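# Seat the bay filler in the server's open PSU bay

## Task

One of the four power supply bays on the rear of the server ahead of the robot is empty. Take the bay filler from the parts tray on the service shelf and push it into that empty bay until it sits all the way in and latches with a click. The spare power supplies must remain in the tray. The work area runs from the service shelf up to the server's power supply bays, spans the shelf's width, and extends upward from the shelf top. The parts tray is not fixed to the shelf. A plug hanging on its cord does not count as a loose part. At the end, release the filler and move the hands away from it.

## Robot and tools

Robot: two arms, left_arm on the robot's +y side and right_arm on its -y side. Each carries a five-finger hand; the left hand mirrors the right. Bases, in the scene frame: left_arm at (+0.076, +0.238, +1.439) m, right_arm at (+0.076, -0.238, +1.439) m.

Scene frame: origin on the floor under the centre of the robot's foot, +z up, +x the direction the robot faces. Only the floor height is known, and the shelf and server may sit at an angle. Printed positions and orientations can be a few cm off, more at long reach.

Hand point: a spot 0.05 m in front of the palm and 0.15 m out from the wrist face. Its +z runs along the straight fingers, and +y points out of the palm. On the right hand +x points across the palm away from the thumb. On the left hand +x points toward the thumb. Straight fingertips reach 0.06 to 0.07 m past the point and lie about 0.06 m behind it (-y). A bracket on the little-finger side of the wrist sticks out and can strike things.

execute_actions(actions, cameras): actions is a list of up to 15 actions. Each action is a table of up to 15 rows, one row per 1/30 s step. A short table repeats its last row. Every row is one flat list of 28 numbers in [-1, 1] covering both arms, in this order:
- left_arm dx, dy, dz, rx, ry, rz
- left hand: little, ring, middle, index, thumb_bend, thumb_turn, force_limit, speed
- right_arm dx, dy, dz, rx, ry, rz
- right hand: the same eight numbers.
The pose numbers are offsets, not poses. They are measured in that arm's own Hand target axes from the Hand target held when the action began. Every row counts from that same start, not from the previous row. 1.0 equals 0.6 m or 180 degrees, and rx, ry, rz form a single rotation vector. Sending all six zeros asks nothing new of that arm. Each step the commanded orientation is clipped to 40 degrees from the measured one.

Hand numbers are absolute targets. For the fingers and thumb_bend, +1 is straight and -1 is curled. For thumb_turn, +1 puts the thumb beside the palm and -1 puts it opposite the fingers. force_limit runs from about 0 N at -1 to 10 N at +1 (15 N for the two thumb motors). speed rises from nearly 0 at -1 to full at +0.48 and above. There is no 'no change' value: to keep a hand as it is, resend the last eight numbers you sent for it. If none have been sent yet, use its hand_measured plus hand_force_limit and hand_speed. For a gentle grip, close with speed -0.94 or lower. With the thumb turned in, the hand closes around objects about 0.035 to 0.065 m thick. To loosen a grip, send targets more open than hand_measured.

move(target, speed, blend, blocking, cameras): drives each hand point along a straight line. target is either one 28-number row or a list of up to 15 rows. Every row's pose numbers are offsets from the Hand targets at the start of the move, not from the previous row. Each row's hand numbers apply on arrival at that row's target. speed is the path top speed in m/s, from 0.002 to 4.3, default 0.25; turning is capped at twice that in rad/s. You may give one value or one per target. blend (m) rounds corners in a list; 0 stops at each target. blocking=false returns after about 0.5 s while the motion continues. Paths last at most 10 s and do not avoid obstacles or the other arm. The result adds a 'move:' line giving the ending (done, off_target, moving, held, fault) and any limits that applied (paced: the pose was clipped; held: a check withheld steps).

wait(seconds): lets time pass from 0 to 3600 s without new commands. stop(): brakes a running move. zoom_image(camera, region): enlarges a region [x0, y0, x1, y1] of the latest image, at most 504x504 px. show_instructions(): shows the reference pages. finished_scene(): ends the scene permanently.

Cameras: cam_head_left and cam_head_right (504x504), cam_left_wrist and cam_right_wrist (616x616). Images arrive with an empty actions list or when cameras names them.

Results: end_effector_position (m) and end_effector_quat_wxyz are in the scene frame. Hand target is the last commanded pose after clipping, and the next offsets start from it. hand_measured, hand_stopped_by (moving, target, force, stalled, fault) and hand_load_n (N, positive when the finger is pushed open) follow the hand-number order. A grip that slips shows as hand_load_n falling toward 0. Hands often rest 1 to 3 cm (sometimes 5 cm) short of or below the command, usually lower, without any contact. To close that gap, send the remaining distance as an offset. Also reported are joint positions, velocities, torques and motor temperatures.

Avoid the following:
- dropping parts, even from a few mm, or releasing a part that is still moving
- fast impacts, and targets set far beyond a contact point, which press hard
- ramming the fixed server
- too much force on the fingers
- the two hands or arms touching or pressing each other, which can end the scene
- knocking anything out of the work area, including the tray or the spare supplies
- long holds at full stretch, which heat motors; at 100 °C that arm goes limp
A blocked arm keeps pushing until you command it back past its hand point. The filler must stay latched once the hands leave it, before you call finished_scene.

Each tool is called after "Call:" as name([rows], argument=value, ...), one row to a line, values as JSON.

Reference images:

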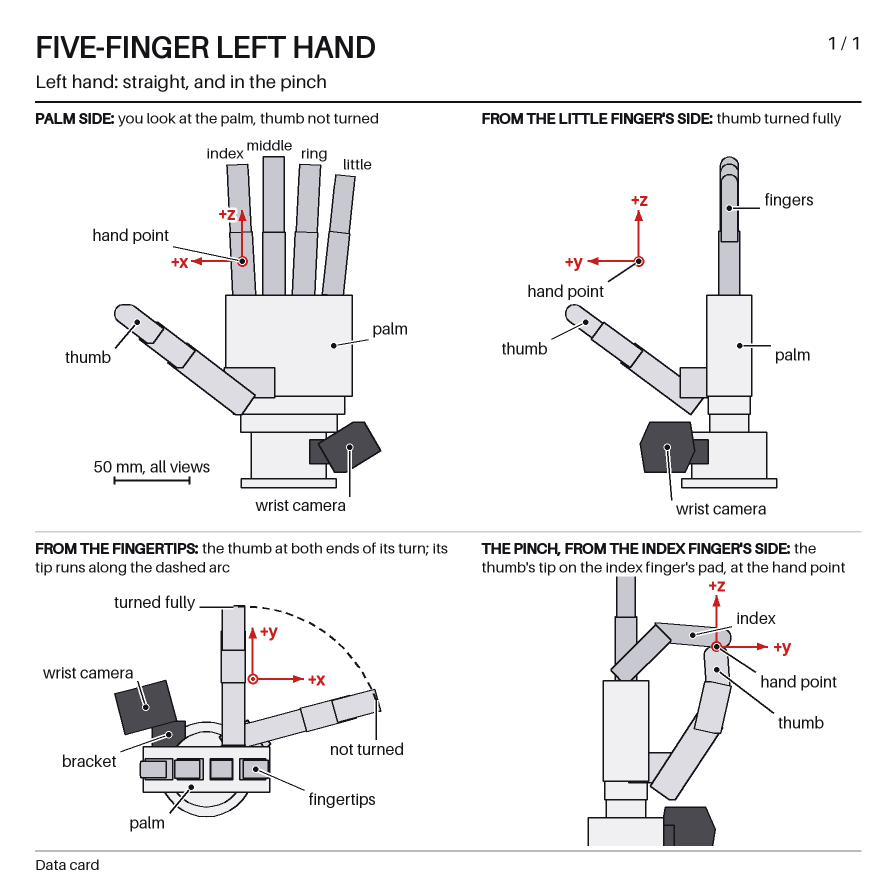

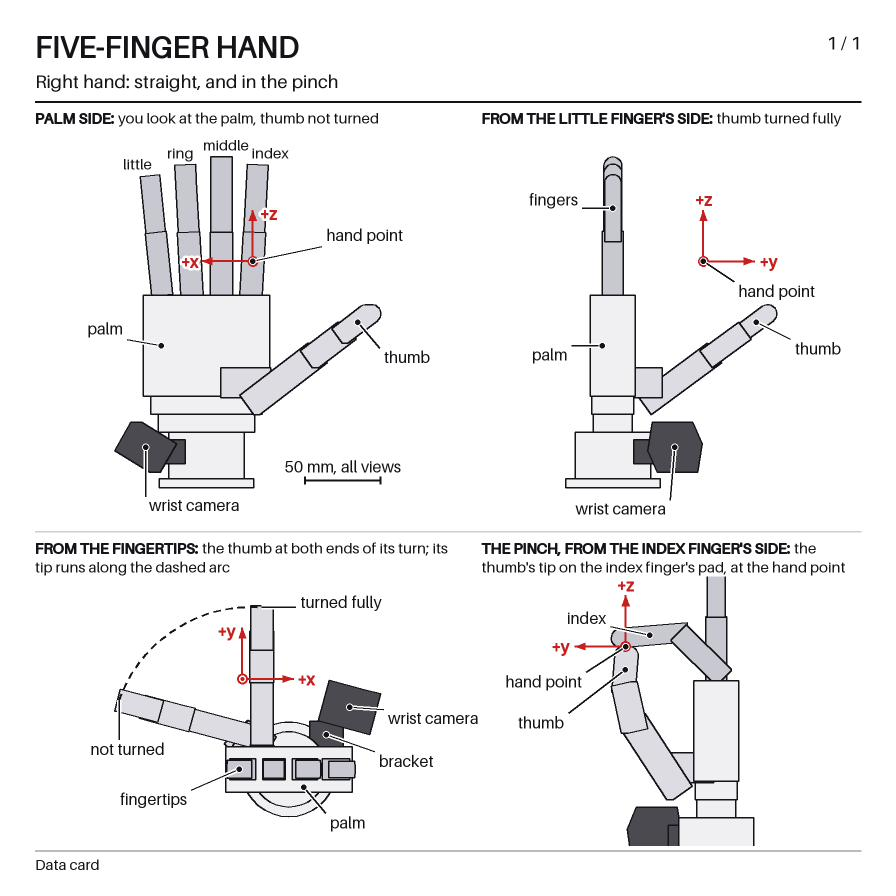

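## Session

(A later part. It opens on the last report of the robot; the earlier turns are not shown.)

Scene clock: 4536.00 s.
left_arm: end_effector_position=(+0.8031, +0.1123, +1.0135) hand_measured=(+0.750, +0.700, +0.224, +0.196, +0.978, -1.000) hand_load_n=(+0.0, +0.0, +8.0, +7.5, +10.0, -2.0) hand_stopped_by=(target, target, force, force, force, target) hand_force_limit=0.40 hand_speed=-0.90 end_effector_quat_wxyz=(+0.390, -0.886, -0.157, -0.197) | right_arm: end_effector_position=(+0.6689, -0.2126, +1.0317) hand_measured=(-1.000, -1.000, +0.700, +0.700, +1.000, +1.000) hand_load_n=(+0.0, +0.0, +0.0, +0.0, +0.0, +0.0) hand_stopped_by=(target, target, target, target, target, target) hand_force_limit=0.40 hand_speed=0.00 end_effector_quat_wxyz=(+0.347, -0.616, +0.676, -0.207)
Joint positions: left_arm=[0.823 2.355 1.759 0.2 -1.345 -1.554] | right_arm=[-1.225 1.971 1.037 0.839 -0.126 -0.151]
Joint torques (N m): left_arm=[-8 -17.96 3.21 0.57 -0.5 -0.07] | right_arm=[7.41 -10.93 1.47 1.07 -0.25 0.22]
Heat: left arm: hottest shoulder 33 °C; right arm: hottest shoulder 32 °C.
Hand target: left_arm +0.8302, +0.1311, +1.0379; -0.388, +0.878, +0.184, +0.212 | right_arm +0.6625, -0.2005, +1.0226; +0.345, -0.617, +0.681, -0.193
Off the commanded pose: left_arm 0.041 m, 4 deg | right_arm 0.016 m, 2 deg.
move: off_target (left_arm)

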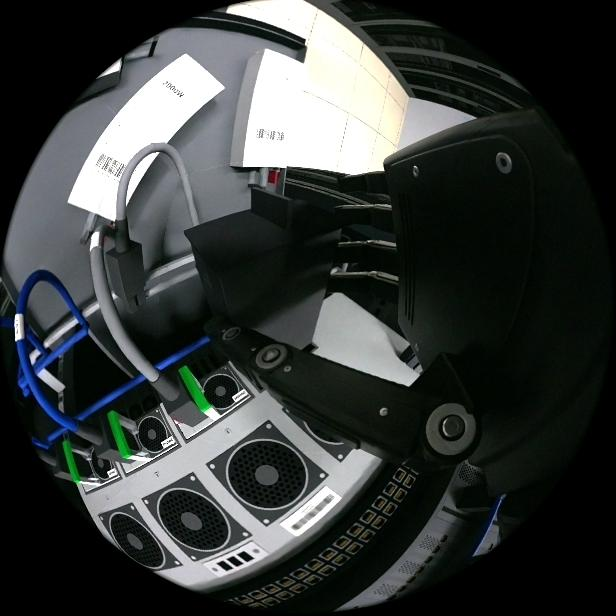

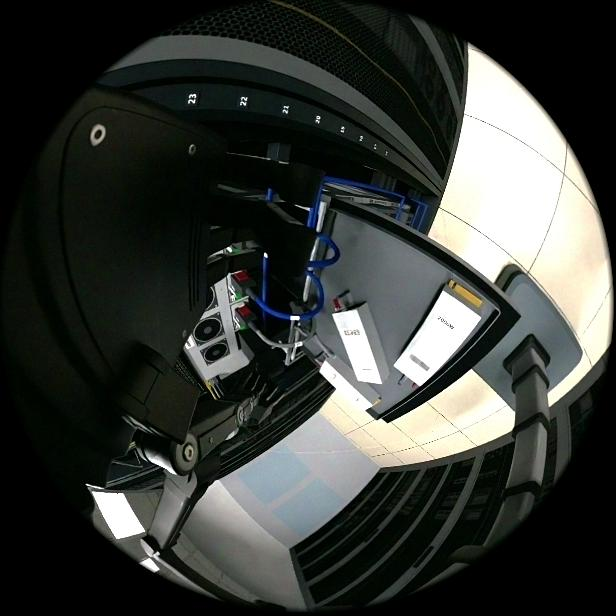

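Call:
zoom_image(camera="cam_left_wrist", region=[295, 328, 325, 358])

Call:
zoom_image(camera="cam_right_wrist", region=[232, 325, 257, 350])

Scaled by 16.800 from the camera's image (finer frame: 880x880).

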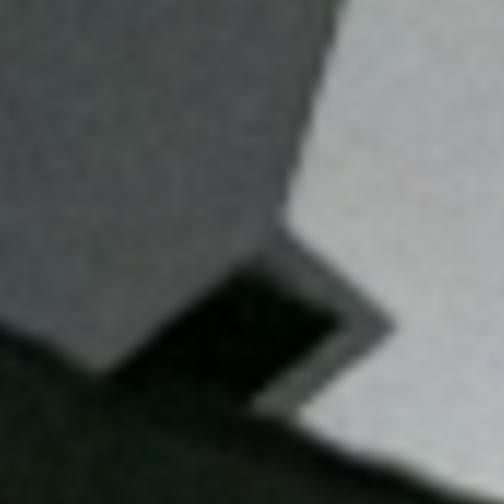

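Scaled by 20.160 from the camera's image (finer frame: 880x880).

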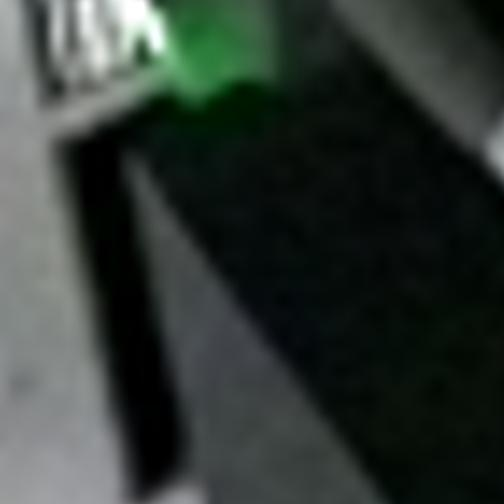

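Call:
move(target=[0.0069,-0.008,-0.0081,0.0008,0.0015,-0.0062,0.75,0.7,0.05,0.0,0.6,-1,0.4,-0.9,0,0,0,0,0,0,-1,-1,0.7,0.7,1,1,0.4,0], speed=0.05, cameras=["cam_left_wrist","cam_right_wrist"])

Call:
zoom_image(camera="cam_left_wrist", region=[295, 328, 325, 358])

Call:
zoom_image(camera="cam_right_wrist", region=[232, 325, 257, 350])

Scene clock: 4625.77 s.
left_arm: end_effector_position=(+0.8118, +0.1186, +1.0267) hand_measured=(+0.750, +0.700, +0.224, +0.196, +0.978, -1.000) hand_load_n=(+0.0, +0.0, +8.0, +4.5, +10.0, +0.0) hand_stopped_by=(target, target, force, force, force, target) hand_force_limit=0.40 hand_speed=-0.90 end_effector_quat_wxyz=(+0.390, -0.883, -0.165, -0.202) | right_arm: end_effector_position=(+0.6689, -0.2126, +1.0317) hand_measured=(-1.000, -1.000, +0.700, +0.700, +1.000, +1.000) hand_load_n=(+0.0, +0.0, +0.0, +0.0, +0.0, +0.0) hand_stopped_by=(target, target, target, target, target, target) hand_force_limit=0.40 hand_speed=0.00 end_effector_quat_wxyz=(+0.347, -0.616, +0.676, -0.207)
Joint positions: left_arm=[0.823 2.329 1.75 0.2 -1.349 -1.558] | right_arm=[-1.225 1.971 1.037 0.839 -0.126 -0.151]
Joint torques (N m): left_arm=[-8.29 -17.32 2.93 1.29 -0.64 -0.12] | right_arm=[7.53 -10.87 1.47 1.11 -0.25 0.23]
Heat: left arm: hottest shoulder 33 °C; right arm: hottest shoulder 32 °C.
Hand target: left_arm +0.8303, +0.1311, +1.0460; -0.388, +0.875, +0.192, +0.217 | right_arm +0.6625, -0.2005, +1.0226; +0.345, -0.617, +0.681, -0.193
Off the commanded pose: left_arm 0.029 m, 4 deg | right_arm 0.016 m, 2 deg.
move: off_target (left_arm)

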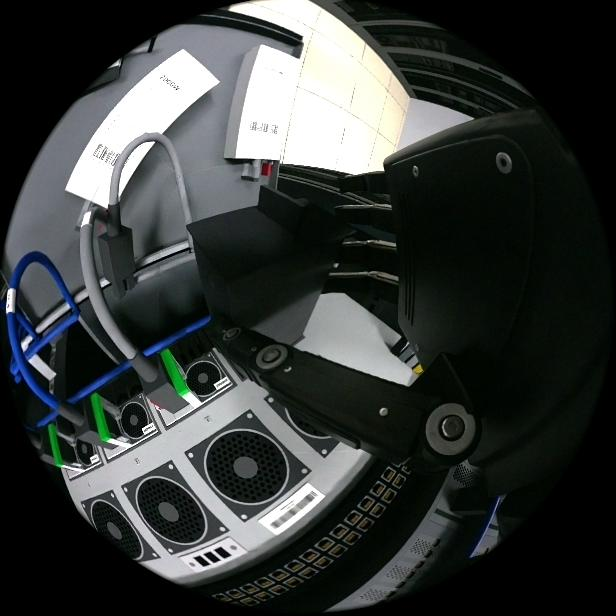

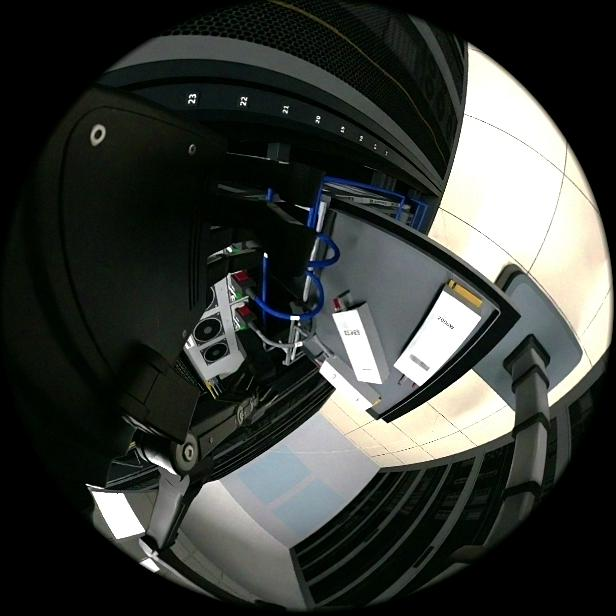

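Scaled by 16.800 from the camera's image (finer frame: 880x880).

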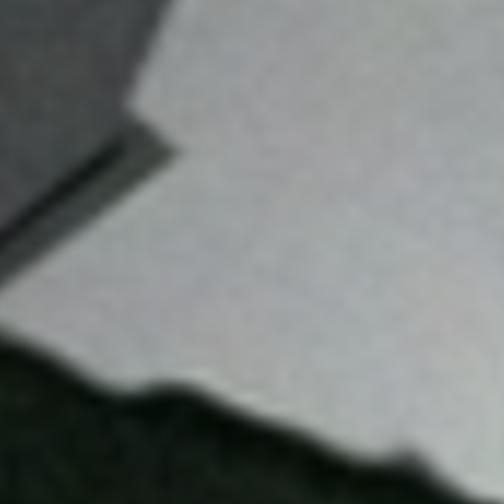

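Scaled by 20.160 from the camera's image (finer frame: 880x880).

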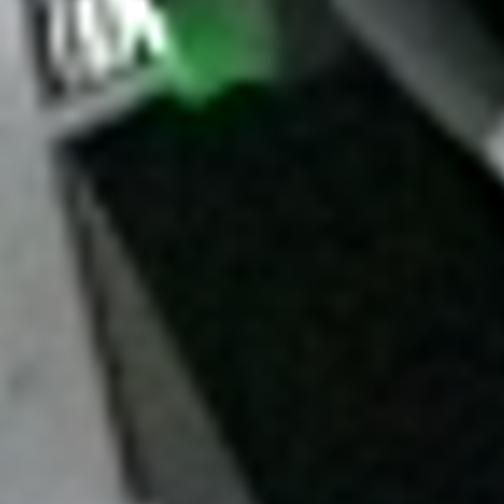

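Call:
zoom_image(camera="cam_left_wrist", region=[265, 310, 325, 370])

Call:
zoom_image(camera="cam_right_wrist", region=[230, 325, 270, 365])

Scaled by 8.400 from the camera's image (finer frame: 880x880).

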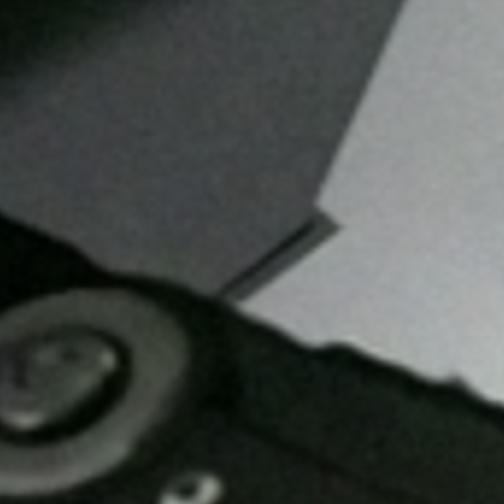

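Scaled by 12.600 from the camera's image (finer frame: 880x880).

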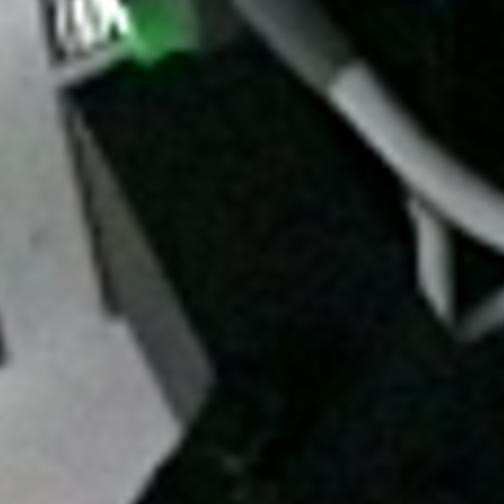

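Call:
move(target=[-0.0114,0.015,0.0083,0.0012,0.0108,-0.0279,0.75,0.7,0.05,0.0,0.6,-1,0.4,-0.9,0,0,0,0,0,0,-1,-1,0.7,0.7,1,1,0.4,0], speed=0.05, cameras=["cam_left_wrist","cam_right_wrist"])

Call:
zoom_image(camera="cam_left_wrist", region=[265, 310, 325, 370])

Call:
zoom_image(camera="cam_right_wrist", region=[230, 325, 270, 365])

Scene clock: 4678.40 s.
left_arm: end_effector_position=(+0.8129, +0.1174, +1.0237) hand_measured=(+0.750, +0.700, +0.224, +0.196, +0.978, -1.000) hand_load_n=(+0.0, +0.0, +8.0, +3.0, +10.0, -2.5) hand_stopped_by=(target, target, force, force, force, target) hand_force_limit=0.40 hand_speed=-0.90 end_effector_quat_wxyz=(+0.388, -0.871, -0.196, -0.230) | right_arm: end_effector_position=(+0.6689, -0.2126, +1.0317) hand_measured=(-1.000, -1.000, +0.700, +0.700, +1.000, +1.000) hand_load_n=(+0.0, +0.0, +0.0, +0.0, +0.0, +0.0) hand_stopped_by=(target, target, target, target, target, target) hand_force_limit=0.40 hand_speed=0.00 end_effector_quat_wxyz=(+0.347, -0.616, +0.676, -0.207)
Joint positions: left_arm=[0.823 2.366 1.749 0.375 -1.357 -1.505] | right_arm=[-1.225 1.971 1.037 0.839 -0.126 -0.151]
Joint torques (N m): left_arm=[-8 -15.33 3.64 1.99 -0.26 -0.12] | right_arm=[7.47 -11.05 1.48 1.11 -0.27 0.21]
Motor temperatures (°C): left_arm=[25 35 27 25 23 24] | right_arm=[23 32 26 24 23 25]
Heat: left arm: hottest shoulder 35 °C; right arm: hottest shoulder 32 °C.
Hand target: left_arm +0.8303, +0.1281, +1.0339; -0.382, +0.861, +0.224, +0.249 | right_arm +0.6625, -0.2005, +1.0226; +0.345, -0.617, +0.681, -0.193
Off the commanded pose: left_arm 0.023 m, 4 deg | right_arm 0.016 m, 2 deg.
move: off_target (left_arm)

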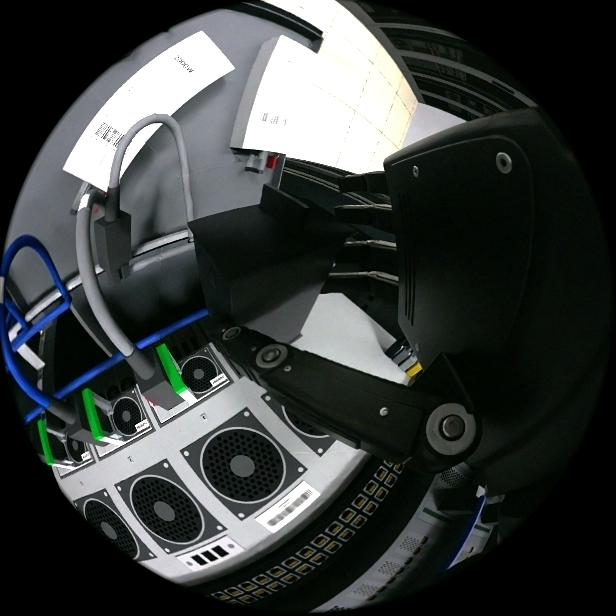

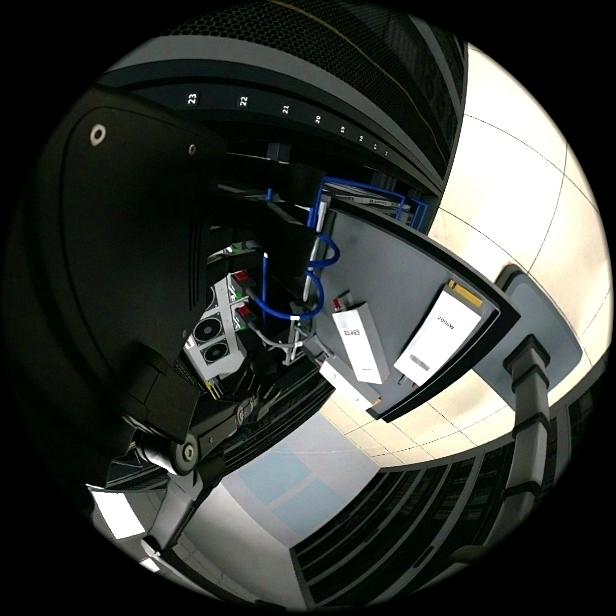

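Scaled by 8.400 from the camera's image (finer frame: 880x880).

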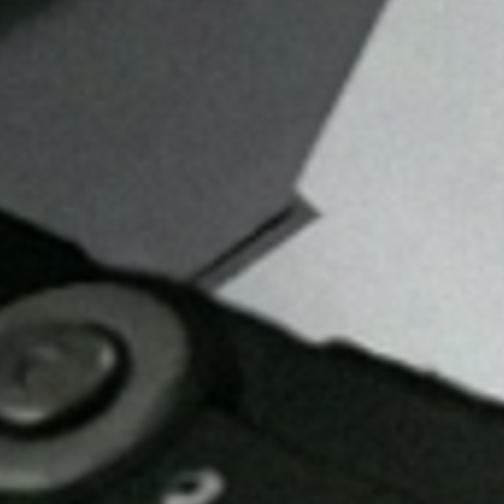

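Scaled by 12.600 from the camera's image (finer frame: 880x880).

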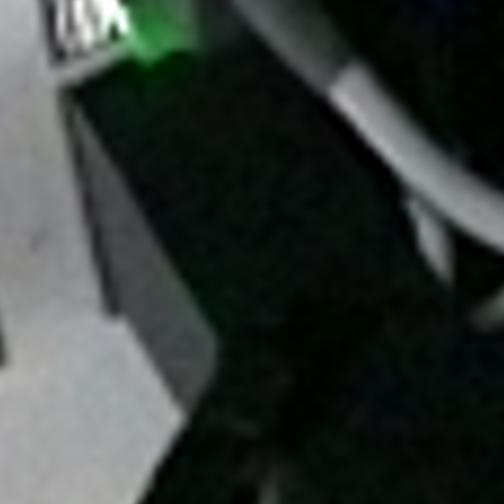

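Call:
move(target=[-0.01,0.0091,0.0097,0,0,0,0.75,0.7,0.05,0.0,0.6,-1,0.4,-0.9,0,0,0,0,0,0,-1,-1,0.7,0.7,1,1,0.4,0], speed=0.05, cameras=["cam_left_wrist","cam_right_wrist"])

Call:
zoom_image(camera="cam_left_wrist", region=[265, 310, 325, 370])

Call:
zoom_image(camera="cam_right_wrist", region=[230, 325, 270, 365])

Scene clock: 4700.37 s.
left_arm: end_effector_position=(+0.8116, +0.1159, +1.0208) hand_measured=(+0.750, +0.700, +0.224, +0.196, +0.978, -1.000) hand_load_n=(+0.0, +0.0, +7.5, +3.5, +10.0, -0.5) hand_stopped_by=(target, target, force, force, force, target) hand_force_limit=0.40 hand_speed=-0.90 end_effector_quat_wxyz=(+0.386, -0.869, -0.202, -0.234) | right_arm: end_effector_position=(+0.6689, -0.2126, +1.0317) hand_measured=(-1.000, -1.000, +0.700, +0.700, +1.000, +1.000) hand_load_n=(+0.0, +0.0, +0.0, +0.0, +0.0, -0.5) hand_stopped_by=(target, target, target, target, target, target) hand_force_limit=0.40 hand_speed=0.00 end_effector_quat_wxyz=(+0.347, -0.616, +0.676, -0.207)
Joint positions: left_arm=[0.823 2.377 1.752 0.401 -1.356 -1.502] | right_arm=[-1.225 1.971 1.037 0.839 -0.126 -0.151]
Joint torques (N m): left_arm=[-7.47 -14.33 4.82 1.74 -0.05 0.02] | right_arm=[7.47 -11.11 1.5 1.09 -0.27 0.2]
Heat: left arm: hottest shoulder 34 °C; right arm: hottest shoulder 32 °C.
Hand target: left_arm +0.8304, +0.1282, +1.0241; -0.383, +0.861, +0.224, +0.249 | right_arm +0.6625, -0.2005, +1.0226; +0.345, -0.617, +0.681, -0.193
Off the commanded pose: left_arm 0.023 m, 3 deg | right_arm 0.016 m, 2 deg.
move: off_target (left_arm)

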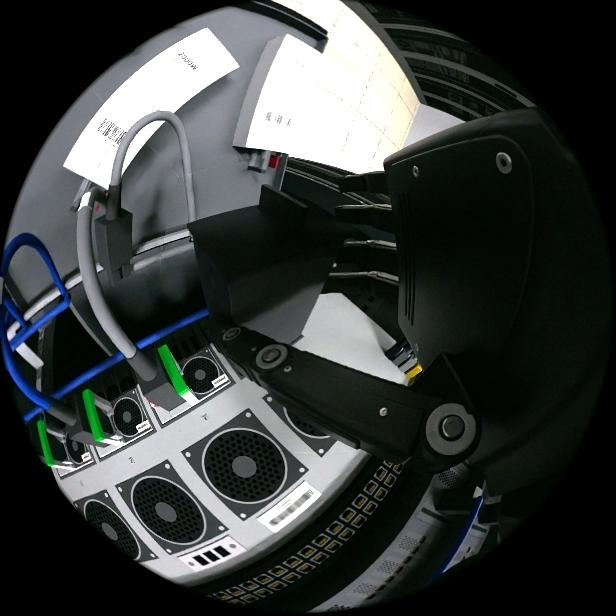

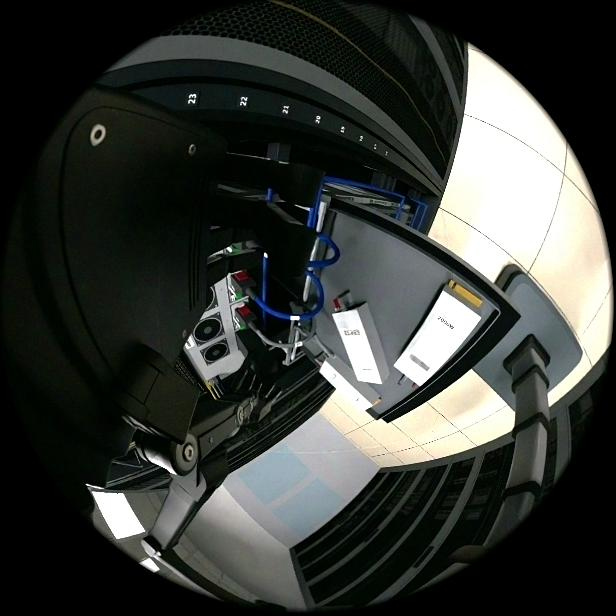

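Scaled by 8.400 from the camera's image (finer frame: 880x880).

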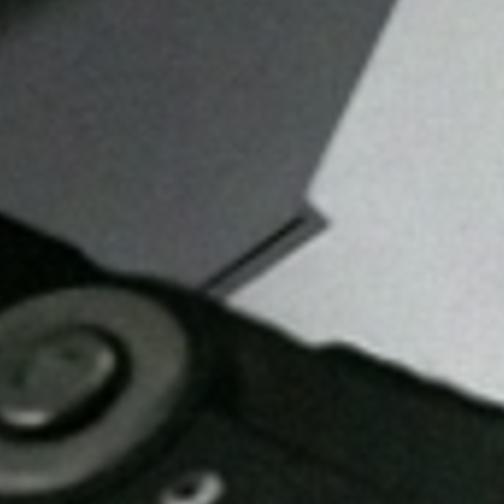

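Scaled by 12.600 from the camera's image (finer frame: 880x880).

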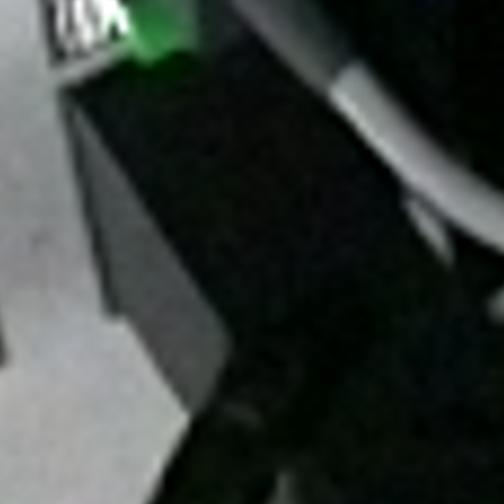

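Call:
move(target=[0.0128,0.0132,0.0094,0,0,0,0.75,0.7,0.05,0.0,0.6,-1,0.4,-0.9,0,0,0,0,0,0,-1,-1,0.7,0.7,1,1,0.4,0], speed=0.05, cameras=["cam_left_wrist","cam_right_wrist"])

Call:
zoom_image(camera="cam_left_wrist", region=[265, 310, 325, 370])

Call:
zoom_image(camera="cam_right_wrist", region=[230, 325, 270, 365])

Scene clock: 4712.77 s.
left_arm: end_effector_position=(+0.8183, +0.1137, +1.0156) hand_measured=(+0.750, +0.700, +0.224, +0.196, +0.978, -1.000) hand_load_n=(+0.0, +0.0, +8.0, +5.0, +10.0, -1.0) hand_stopped_by=(target, target, force, force, force, target) hand_force_limit=0.40 hand_speed=-0.90 end_effector_quat_wxyz=(+0.386, -0.868, -0.203, -0.237) | right_arm: end_effector_position=(+0.6689, -0.2126, +1.0317) hand_measured=(-1.000, -1.000, +0.700, +0.700, +1.000, +1.000) hand_load_n=(+0.0, +0.0, +0.0, +0.0, +0.0, +0.0) hand_stopped_by=(target, target, target, target, target, target) hand_force_limit=0.40 hand_speed=0.00 end_effector_quat_wxyz=(+0.347, -0.616, +0.676, -0.207)
Joint positions: left_arm=[0.825 2.399 1.79 0.401 -1.353 -1.49] | right_arm=[-1.225 1.971 1.037 0.839 -0.126 -0.151]
Joint torques (N m): left_arm=[-7.53 -14.62 5.39 0.94 0.03 -0.01] | right_arm=[7.47 -10.81 1.48 1.13 -0.27 0.22]
Heat: left arm: hottest shoulder 34 °C; right arm: hottest shoulder 32 °C.
Hand target: left_arm +0.8423, +0.1291, +1.0210; -0.382, +0.861, +0.224, +0.249 | right_arm +0.6625, -0.2005, +1.0226; +0.345, -0.617, +0.681, -0.193
Off the commanded pose: left_arm 0.029 m, 3 deg | right_arm 0.016 m, 2 deg.
move: off_target (left_arm)

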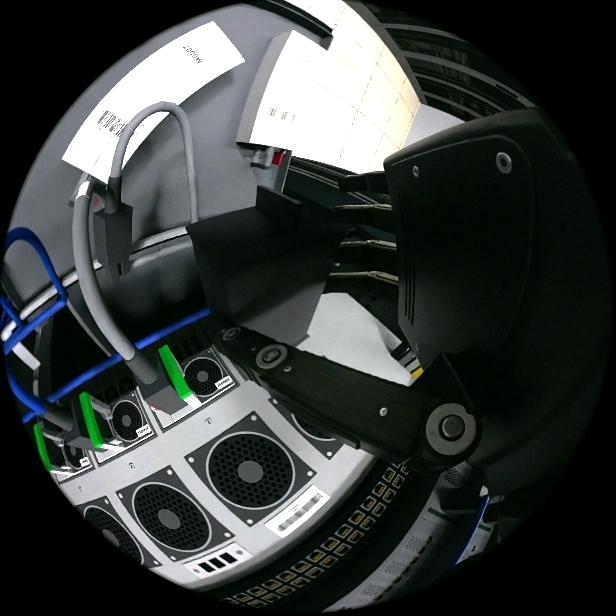

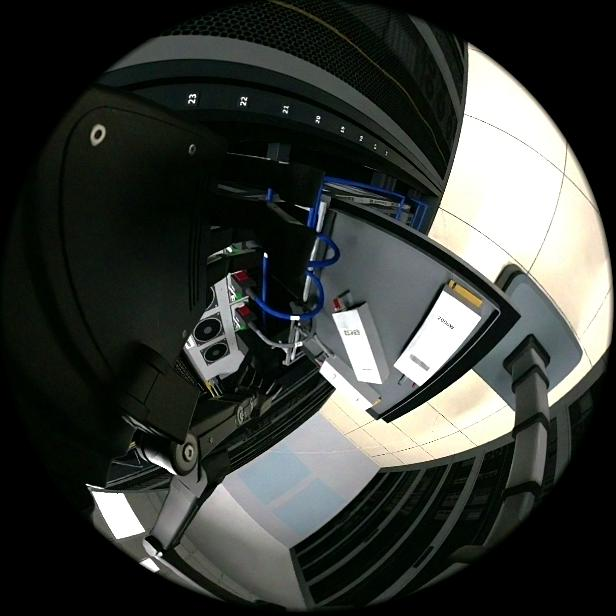

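Scaled by 8.400 from the camera's image (finer frame: 880x880).

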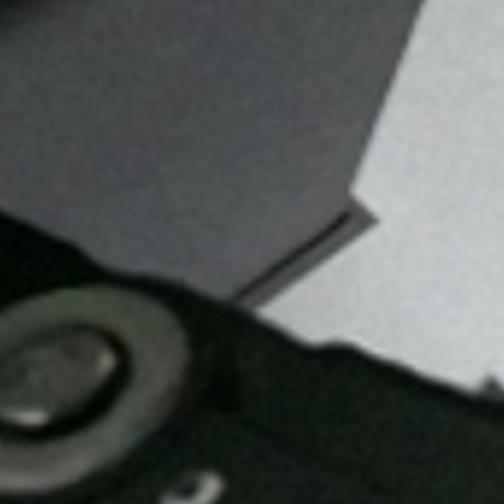

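Scaled by 12.600 from the camera's image (finer frame: 880x880).

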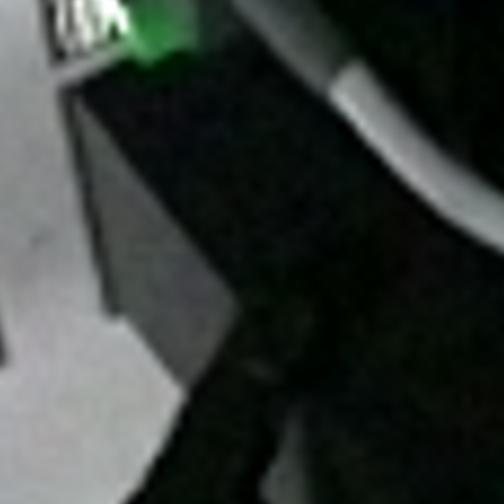

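Call:
move(target=[0.0172,0.0086,0.0067,0,0,0,0.75,0.7,0.05,0.0,0.6,-1,0.4,-0.9,0,0,0,0,0,0,-1,-1,0.7,0.7,1,1,0.4,0], speed=0.05, cameras=["cam_left_wrist","cam_right_wrist"])

Call:
zoom_image(camera="cam_left_wrist", region=[265, 310, 325, 370])

Call:
zoom_image(camera="cam_right_wrist", region=[230, 325, 270, 365])

Scene clock: 4722.60 s.
left_arm: end_effector_position=(+0.8208, +0.1139, +1.0124) hand_measured=(+0.750, +0.700, +0.224, +0.196, +0.978, -1.000) hand_load_n=(+0.0, +0.0, +7.5, +6.0, +9.5, -3.0) hand_stopped_by=(target, target, force, force, force, target) hand_force_limit=0.40 hand_speed=-0.90 end_effector_quat_wxyz=(+0.389, -0.870, -0.196, -0.232) | right_arm: end_effector_position=(+0.6689, -0.2126, +1.0317) hand_measured=(-1.000, -1.000, +0.700, +0.700, +1.000, +1.000) hand_load_n=(+0.0, +0.5, +0.0, +0.0, +0.0, +0.0) hand_stopped_by=(target, target, target, target, target, target) hand_force_limit=0.40 hand_speed=0.00 end_effector_quat_wxyz=(+0.347, -0.616, +0.676, -0.207)
Joint positions: left_arm=[0.827 2.407 1.81 0.378 -1.355 -1.482] | right_arm=[-1.225 1.971 1.037 0.839 -0.126 -0.151]
Joint torques (N m): left_arm=[-7.36 -15.62 6.46 1.02 0.2 -0.01] | right_arm=[7.53 -11.16 1.48 1.09 -0.26 0.21]
Heat: left arm: hottest shoulder 34 °C; right arm: hottest shoulder 32 °C.
Hand target: left_arm +0.8544, +0.1313, +1.0220; -0.383, +0.861, +0.224, +0.249 | right_arm +0.6625, -0.2005, +1.0226; +0.345, -0.617, +0.681, -0.193
Off the commanded pose: left_arm 0.039 m, 4 deg | right_arm 0.016 m, 2 deg.
move: off_target (left_arm)

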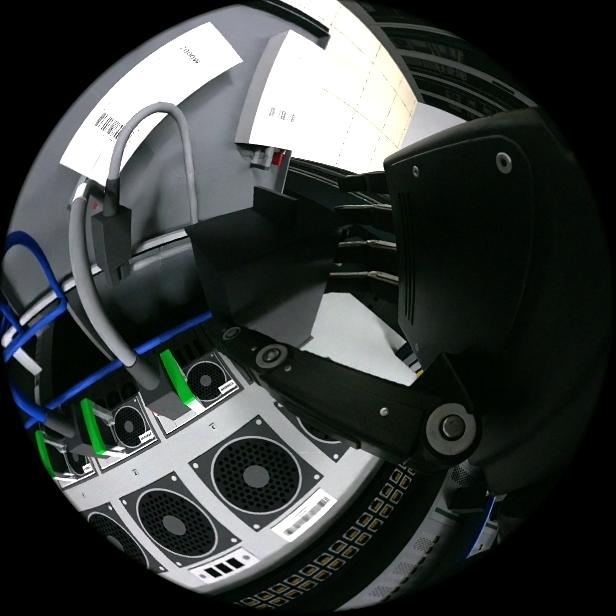

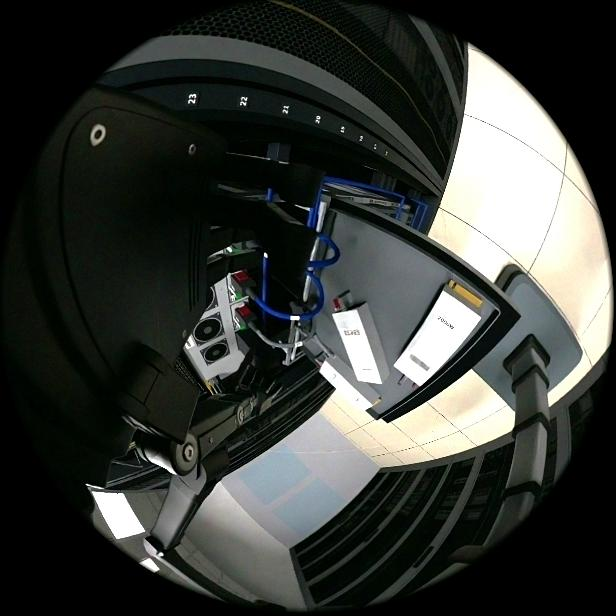

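Scaled by 8.400 from the camera's image (finer frame: 880x880).

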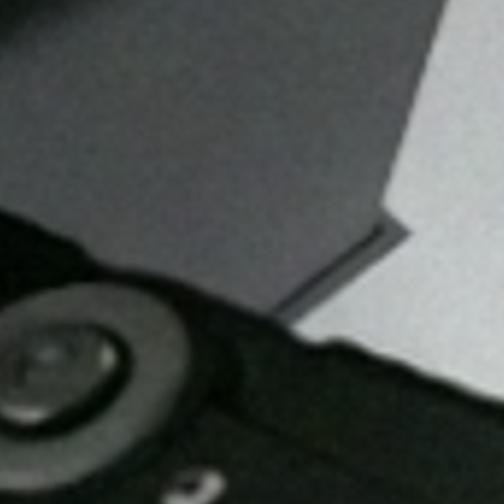

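Scaled by 12.600 from the camera's image (finer frame: 880x880).

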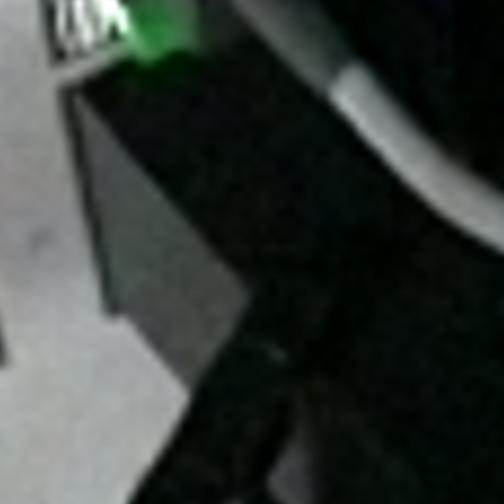

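Call:
move(target=[0.01,-0.0091,-0.0097,0,0,0,0.75,0.7,0.05,0.0,0.6,-1,0.4,-0.9,0,0,0,0,0,0,-1,-1,0.7,0.7,1,1,0.4,0], speed=0.05, cameras=["cam_left_wrist","cam_right_wrist"])

Call:
zoom_image(camera="cam_left_wrist", region=[265, 310, 325, 370])

Call:
zoom_image(camera="cam_right_wrist", region=[230, 325, 270, 365])

Scene clock: 4732.83 s.
left_arm: end_effector_position=(+0.8203, +0.1140, +1.0121) hand_measured=(+0.750, +0.700, +0.224, +0.196, +0.978, -1.000) hand_load_n=(+0.0, -0.5, +7.5, +6.0, +9.5, -2.5) hand_stopped_by=(target, target, force, force, force, target) hand_force_limit=0.40 hand_speed=-0.90 end_effector_quat_wxyz=(+0.390, -0.870, -0.195, -0.230) | right_arm: end_effector_position=(+0.6689, -0.2126, +1.0317) hand_measured=(-1.000, -1.000, +0.700, +0.700, +1.000, +1.000) hand_load_n=(+0.0, +0.0, +0.0, +0.0, +0.0, +0.0) hand_stopped_by=(target, target, target, target, target, target) hand_force_limit=0.40 hand_speed=0.00 end_effector_quat_wxyz=(+0.347, -0.616, +0.676, -0.207)
Joint positions: left_arm=[0.827 2.407 1.81 0.375 -1.356 -1.482] | right_arm=[-1.225 1.971 1.037 0.839 -0.126 -0.151]
Joint torques (N m): left_arm=[-8.12 -16.91 5.22 0.66 0.03 -0.07] | right_arm=[7.65 -10.75 1.47 1.09 -0.27 0.22]
Heat: left arm: hottest shoulder 34 °C; right arm: hottest shoulder 32 °C.
Hand target: left_arm +0.8544, +0.1314, +1.0320; -0.383, +0.861, +0.224, +0.249 | right_arm +0.6625, -0.2005, +1.0226; +0.345, -0.617, +0.681, -0.193
Off the commanded pose: left_arm 0.043 m, 4 deg | right_arm 0.016 m, 2 deg.
move: off_target (left_arm)

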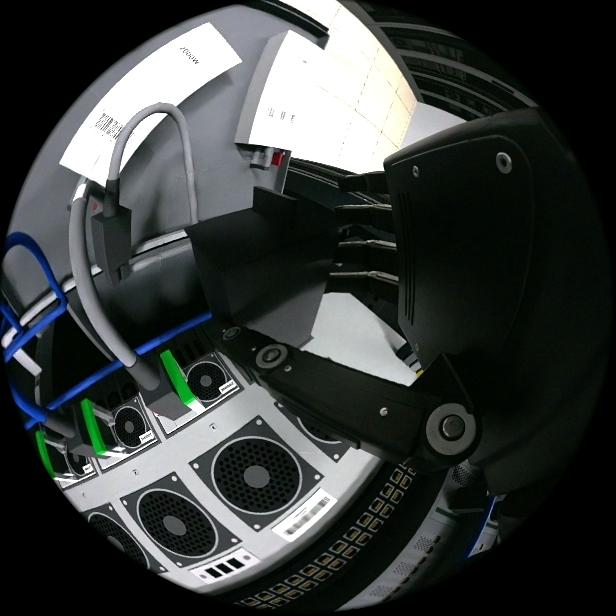

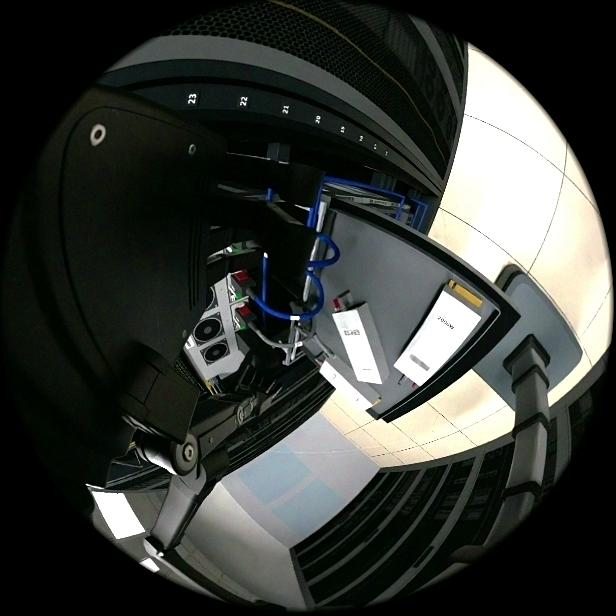

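Scaled by 8.400 from the camera's image (finer frame: 880x880).

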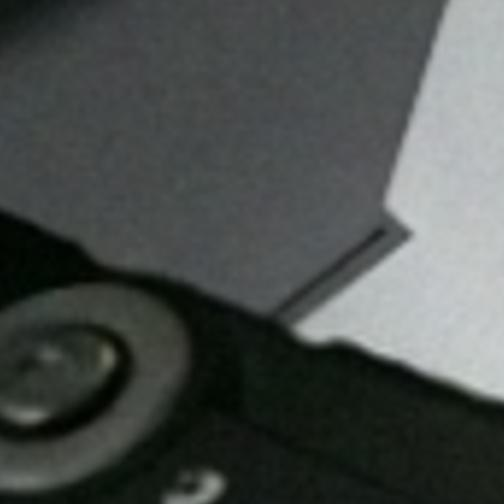

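Scaled by 12.600 from the camera's image (finer frame: 880x880).

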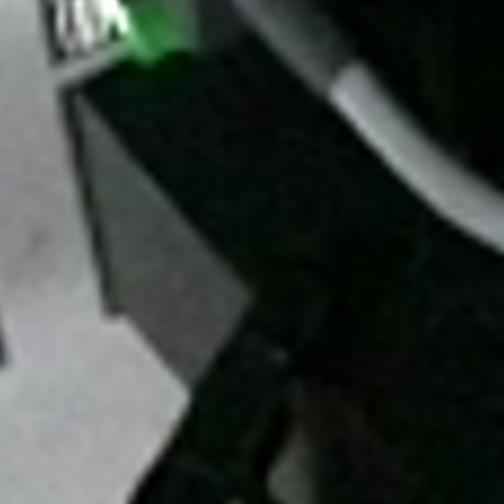

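Call:
move(target=[0.008,-0.0073,-0.0078,0,0,0,0.75,0.7,0.05,0.0,0.6,-1,0.4,-0.9,0,0,0,0,0,0,-1,-1,0.7,0.7,1,1,0.4,0], speed=0.05, cameras=["cam_right_wrist"])

Call:
zoom_image(camera="cam_right_wrist", region=[230, 325, 270, 365])

Scene clock: 4738.83 s.
left_arm: end_effector_position=(+0.8209, +0.1144, +1.0129) hand_measured=(+0.750, +0.700, +0.224, +0.196, +0.978, -1.000) hand_load_n=(+0.0, +0.0, +7.0, +5.5, +10.0, -2.0) hand_stopped_by=(target, target, force, force, force, target) hand_force_limit=0.40 hand_speed=-0.90 end_effector_quat_wxyz=(+0.390, -0.871, -0.193, -0.229) | right_arm: end_effector_position=(+0.6689, -0.2126, +1.0317) hand_measured=(-1.000, -1.000, +0.700, +0.700, +1.000, +1.000) hand_load_n=(+0.0, +0.0, +0.0, +0.0, +0.0, +0.0) hand_stopped_by=(target, target, target, target, target, target) hand_force_limit=0.40 hand_speed=0.00 end_effector_quat_wxyz=(+0.347, -0.616, +0.676, -0.207)
Joint positions: left_arm=[0.827 2.404 1.81 0.367 -1.356 -1.482] | right_arm=[-1.225 1.971 1.037 0.839 -0.126 -0.151]
Joint torques (N m): left_arm=[-8 -17.73 4.11 0.88 -0.14 -0.12] | right_arm=[7.47 -11.05 1.42 1.1 -0.24 0.22]
Heat: left arm: hottest shoulder 34 °C; right arm: hottest shoulder 32 °C.
Hand target: left_arm +0.8544, +0.1313, +1.0400; -0.383, +0.861, +0.224, +0.249 | right_arm +0.6625, -0.2005, +1.0226; +0.345, -0.617, +0.681, -0.193
Off the commanded pose: left_arm 0.046 m, 4 deg | right_arm 0.016 m, 2 deg.
move: off_target (left_arm)

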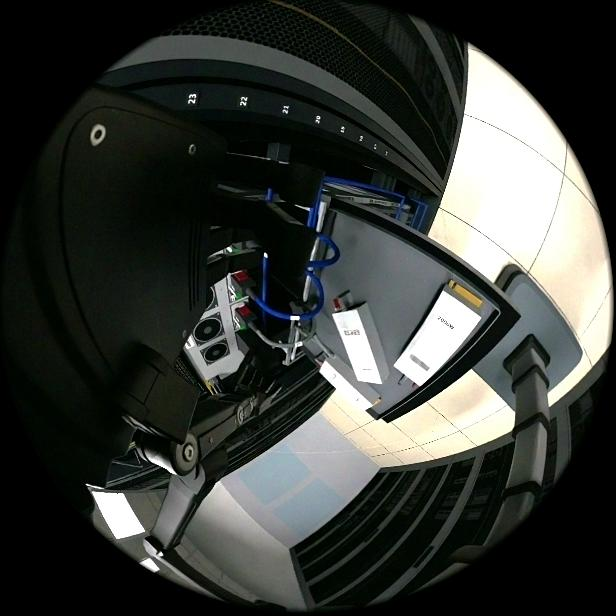

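Scaled by 12.600 from the camera's image (finer frame: 880x880).

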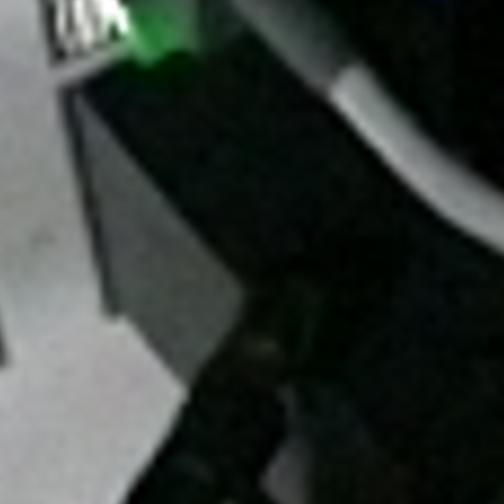

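Call:
move(target=[0.0112,-0.0016,-0.0041,0,0,0,0.75,0.7,0.05,0.0,0.6,-1,0.4,-0.9,0,0,0,0,0,0,-1,-1,0.7,0.7,1,1,0.4,0], speed=0.05, cameras=["cam_right_wrist"])

Call:
zoom_image(camera="cam_right_wrist", region=[230, 325, 270, 365])

Scene clock: 4745.87 s.
left_arm: end_effector_position=(+0.8222, +0.1153, +1.0148) hand_measured=(+0.750, +0.700, +0.224, +0.196, +0.978, -1.000) hand_load_n=(+0.0, +0.0, +7.5, +6.0, +9.5, -2.0) hand_stopped_by=(target, target, force, force, force, target) hand_force_limit=0.40 hand_speed=-0.90 end_effector_quat_wxyz=(+0.391, -0.871, -0.190, -0.226) | right_arm: end_effector_position=(+0.6689, -0.2126, +1.0317) hand_measured=(-1.000, -1.000, +0.700, +0.700, +1.000, +1.000) hand_load_n=(+0.0, +0.0, +0.0, +0.0, +0.0, +0.0) hand_stopped_by=(target, target, target, target, target, target) hand_force_limit=0.40 hand_speed=0.00 end_effector_quat_wxyz=(+0.347, -0.616, +0.676, -0.207)
Joint positions: left_arm=[0.827 2.397 1.81 0.352 -1.358 -1.482] | right_arm=[-1.225 1.971 1.037 0.839 -0.126 -0.151]
Joint torques (N m): left_arm=[-8.29 -18.37 4.23 0.72 -0.21 -0.14] | right_arm=[7.36 -10.93 1.42 1.11 -0.26 0.21]
Heat: left arm: hottest shoulder 34 °C; right arm: hottest shoulder 32 °C.
Hand target: left_arm +0.8585, +0.1314, +1.0461; -0.383, +0.861, +0.224, +0.249 | right_arm +0.6625, -0.2005, +1.0226; +0.345, -0.617, +0.681, -0.193
Off the commanded pose: left_arm 0.050 m, 5 deg | right_arm 0.016 m, 2 deg.
move: off_target (left_arm)

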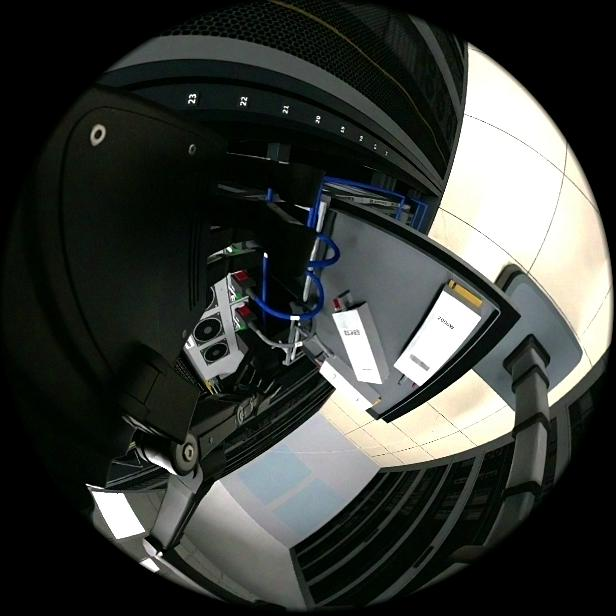

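Scaled by 12.600 from the camera's image (finer frame: 880x880).

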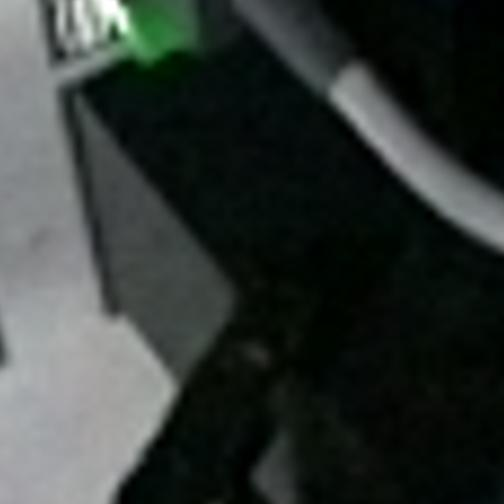

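Call:
move(target=[0.0112,-0.0016,-0.0041,0,0,0,0.75,0.7,0.05,0.0,0.6,-1,0.4,-0.9,0,0,0,0,0,0,-1,-1,0.7,0.7,1,1,0.4,0], speed=0.05, cameras=["cam_right_wrist"])

Call:
zoom_image(camera="cam_right_wrist", region=[230, 325, 270, 365])

Scene clock: 4752.23 s.
left_arm: end_effector_position=(+0.8243, +0.1164, +1.0174) hand_measured=(+0.750, +0.700, +0.224, +0.196, +0.978, -1.000) hand_load_n=(+0.0, +0.0, +7.5, +5.0, +10.0, -2.5) hand_stopped_by=(target, target, force, force, force, target) hand_force_limit=0.40 hand_speed=-0.90 end_effector_quat_wxyz=(+0.392, -0.873, -0.187, -0.224) | right_arm: end_effector_position=(+0.6689, -0.2126, +1.0317) hand_measured=(-1.000, -1.000, +0.700, +0.700, +1.000, +1.000) hand_load_n=(+0.0, +0.0, +0.0, +0.0, +0.0, +0.0) hand_stopped_by=(target, target, target, target, target, target) hand_force_limit=0.40 hand_speed=0.00 end_effector_quat_wxyz=(+0.347, -0.616, +0.676, -0.207)
Joint positions: left_arm=[0.827 2.39 1.81 0.337 -1.357 -1.482] | right_arm=[-1.225 1.971 1.037 0.839 -0.126 -0.151]
Joint torques (N m): left_arm=[-8.41 -18.61 4.49 0.88 -0.32 -0.17] | right_arm=[7.53 -10.99 1.43 1.1 -0.26 0.2]
Heat: left arm: hottest shoulder 34 °C; right arm: hottest shoulder 32 °C.
Hand target: left_arm +0.8624, +0.1313, +1.0519; -0.383, +0.861, +0.224, +0.249 | right_arm +0.6625, -0.2005, +1.0226; +0.345, -0.617, +0.681, -0.193
Off the commanded pose: left_arm 0.054 m, 5 deg | right_arm 0.016 m, 2 deg.
move: off_target (left_arm)

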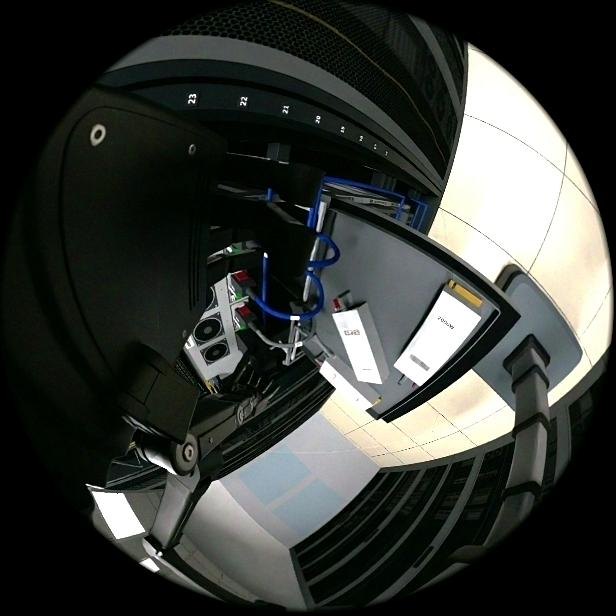

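Scaled by 12.600 from the camera's image (finer frame: 880x880).

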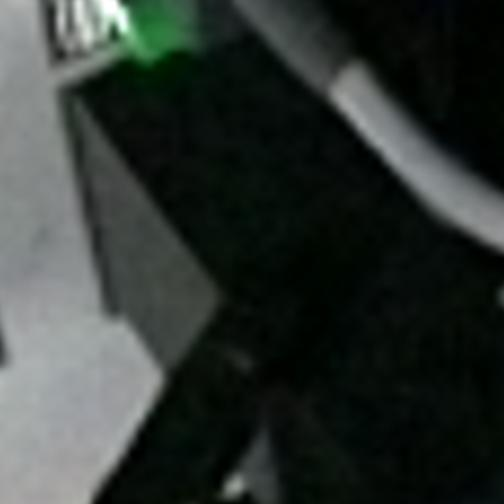

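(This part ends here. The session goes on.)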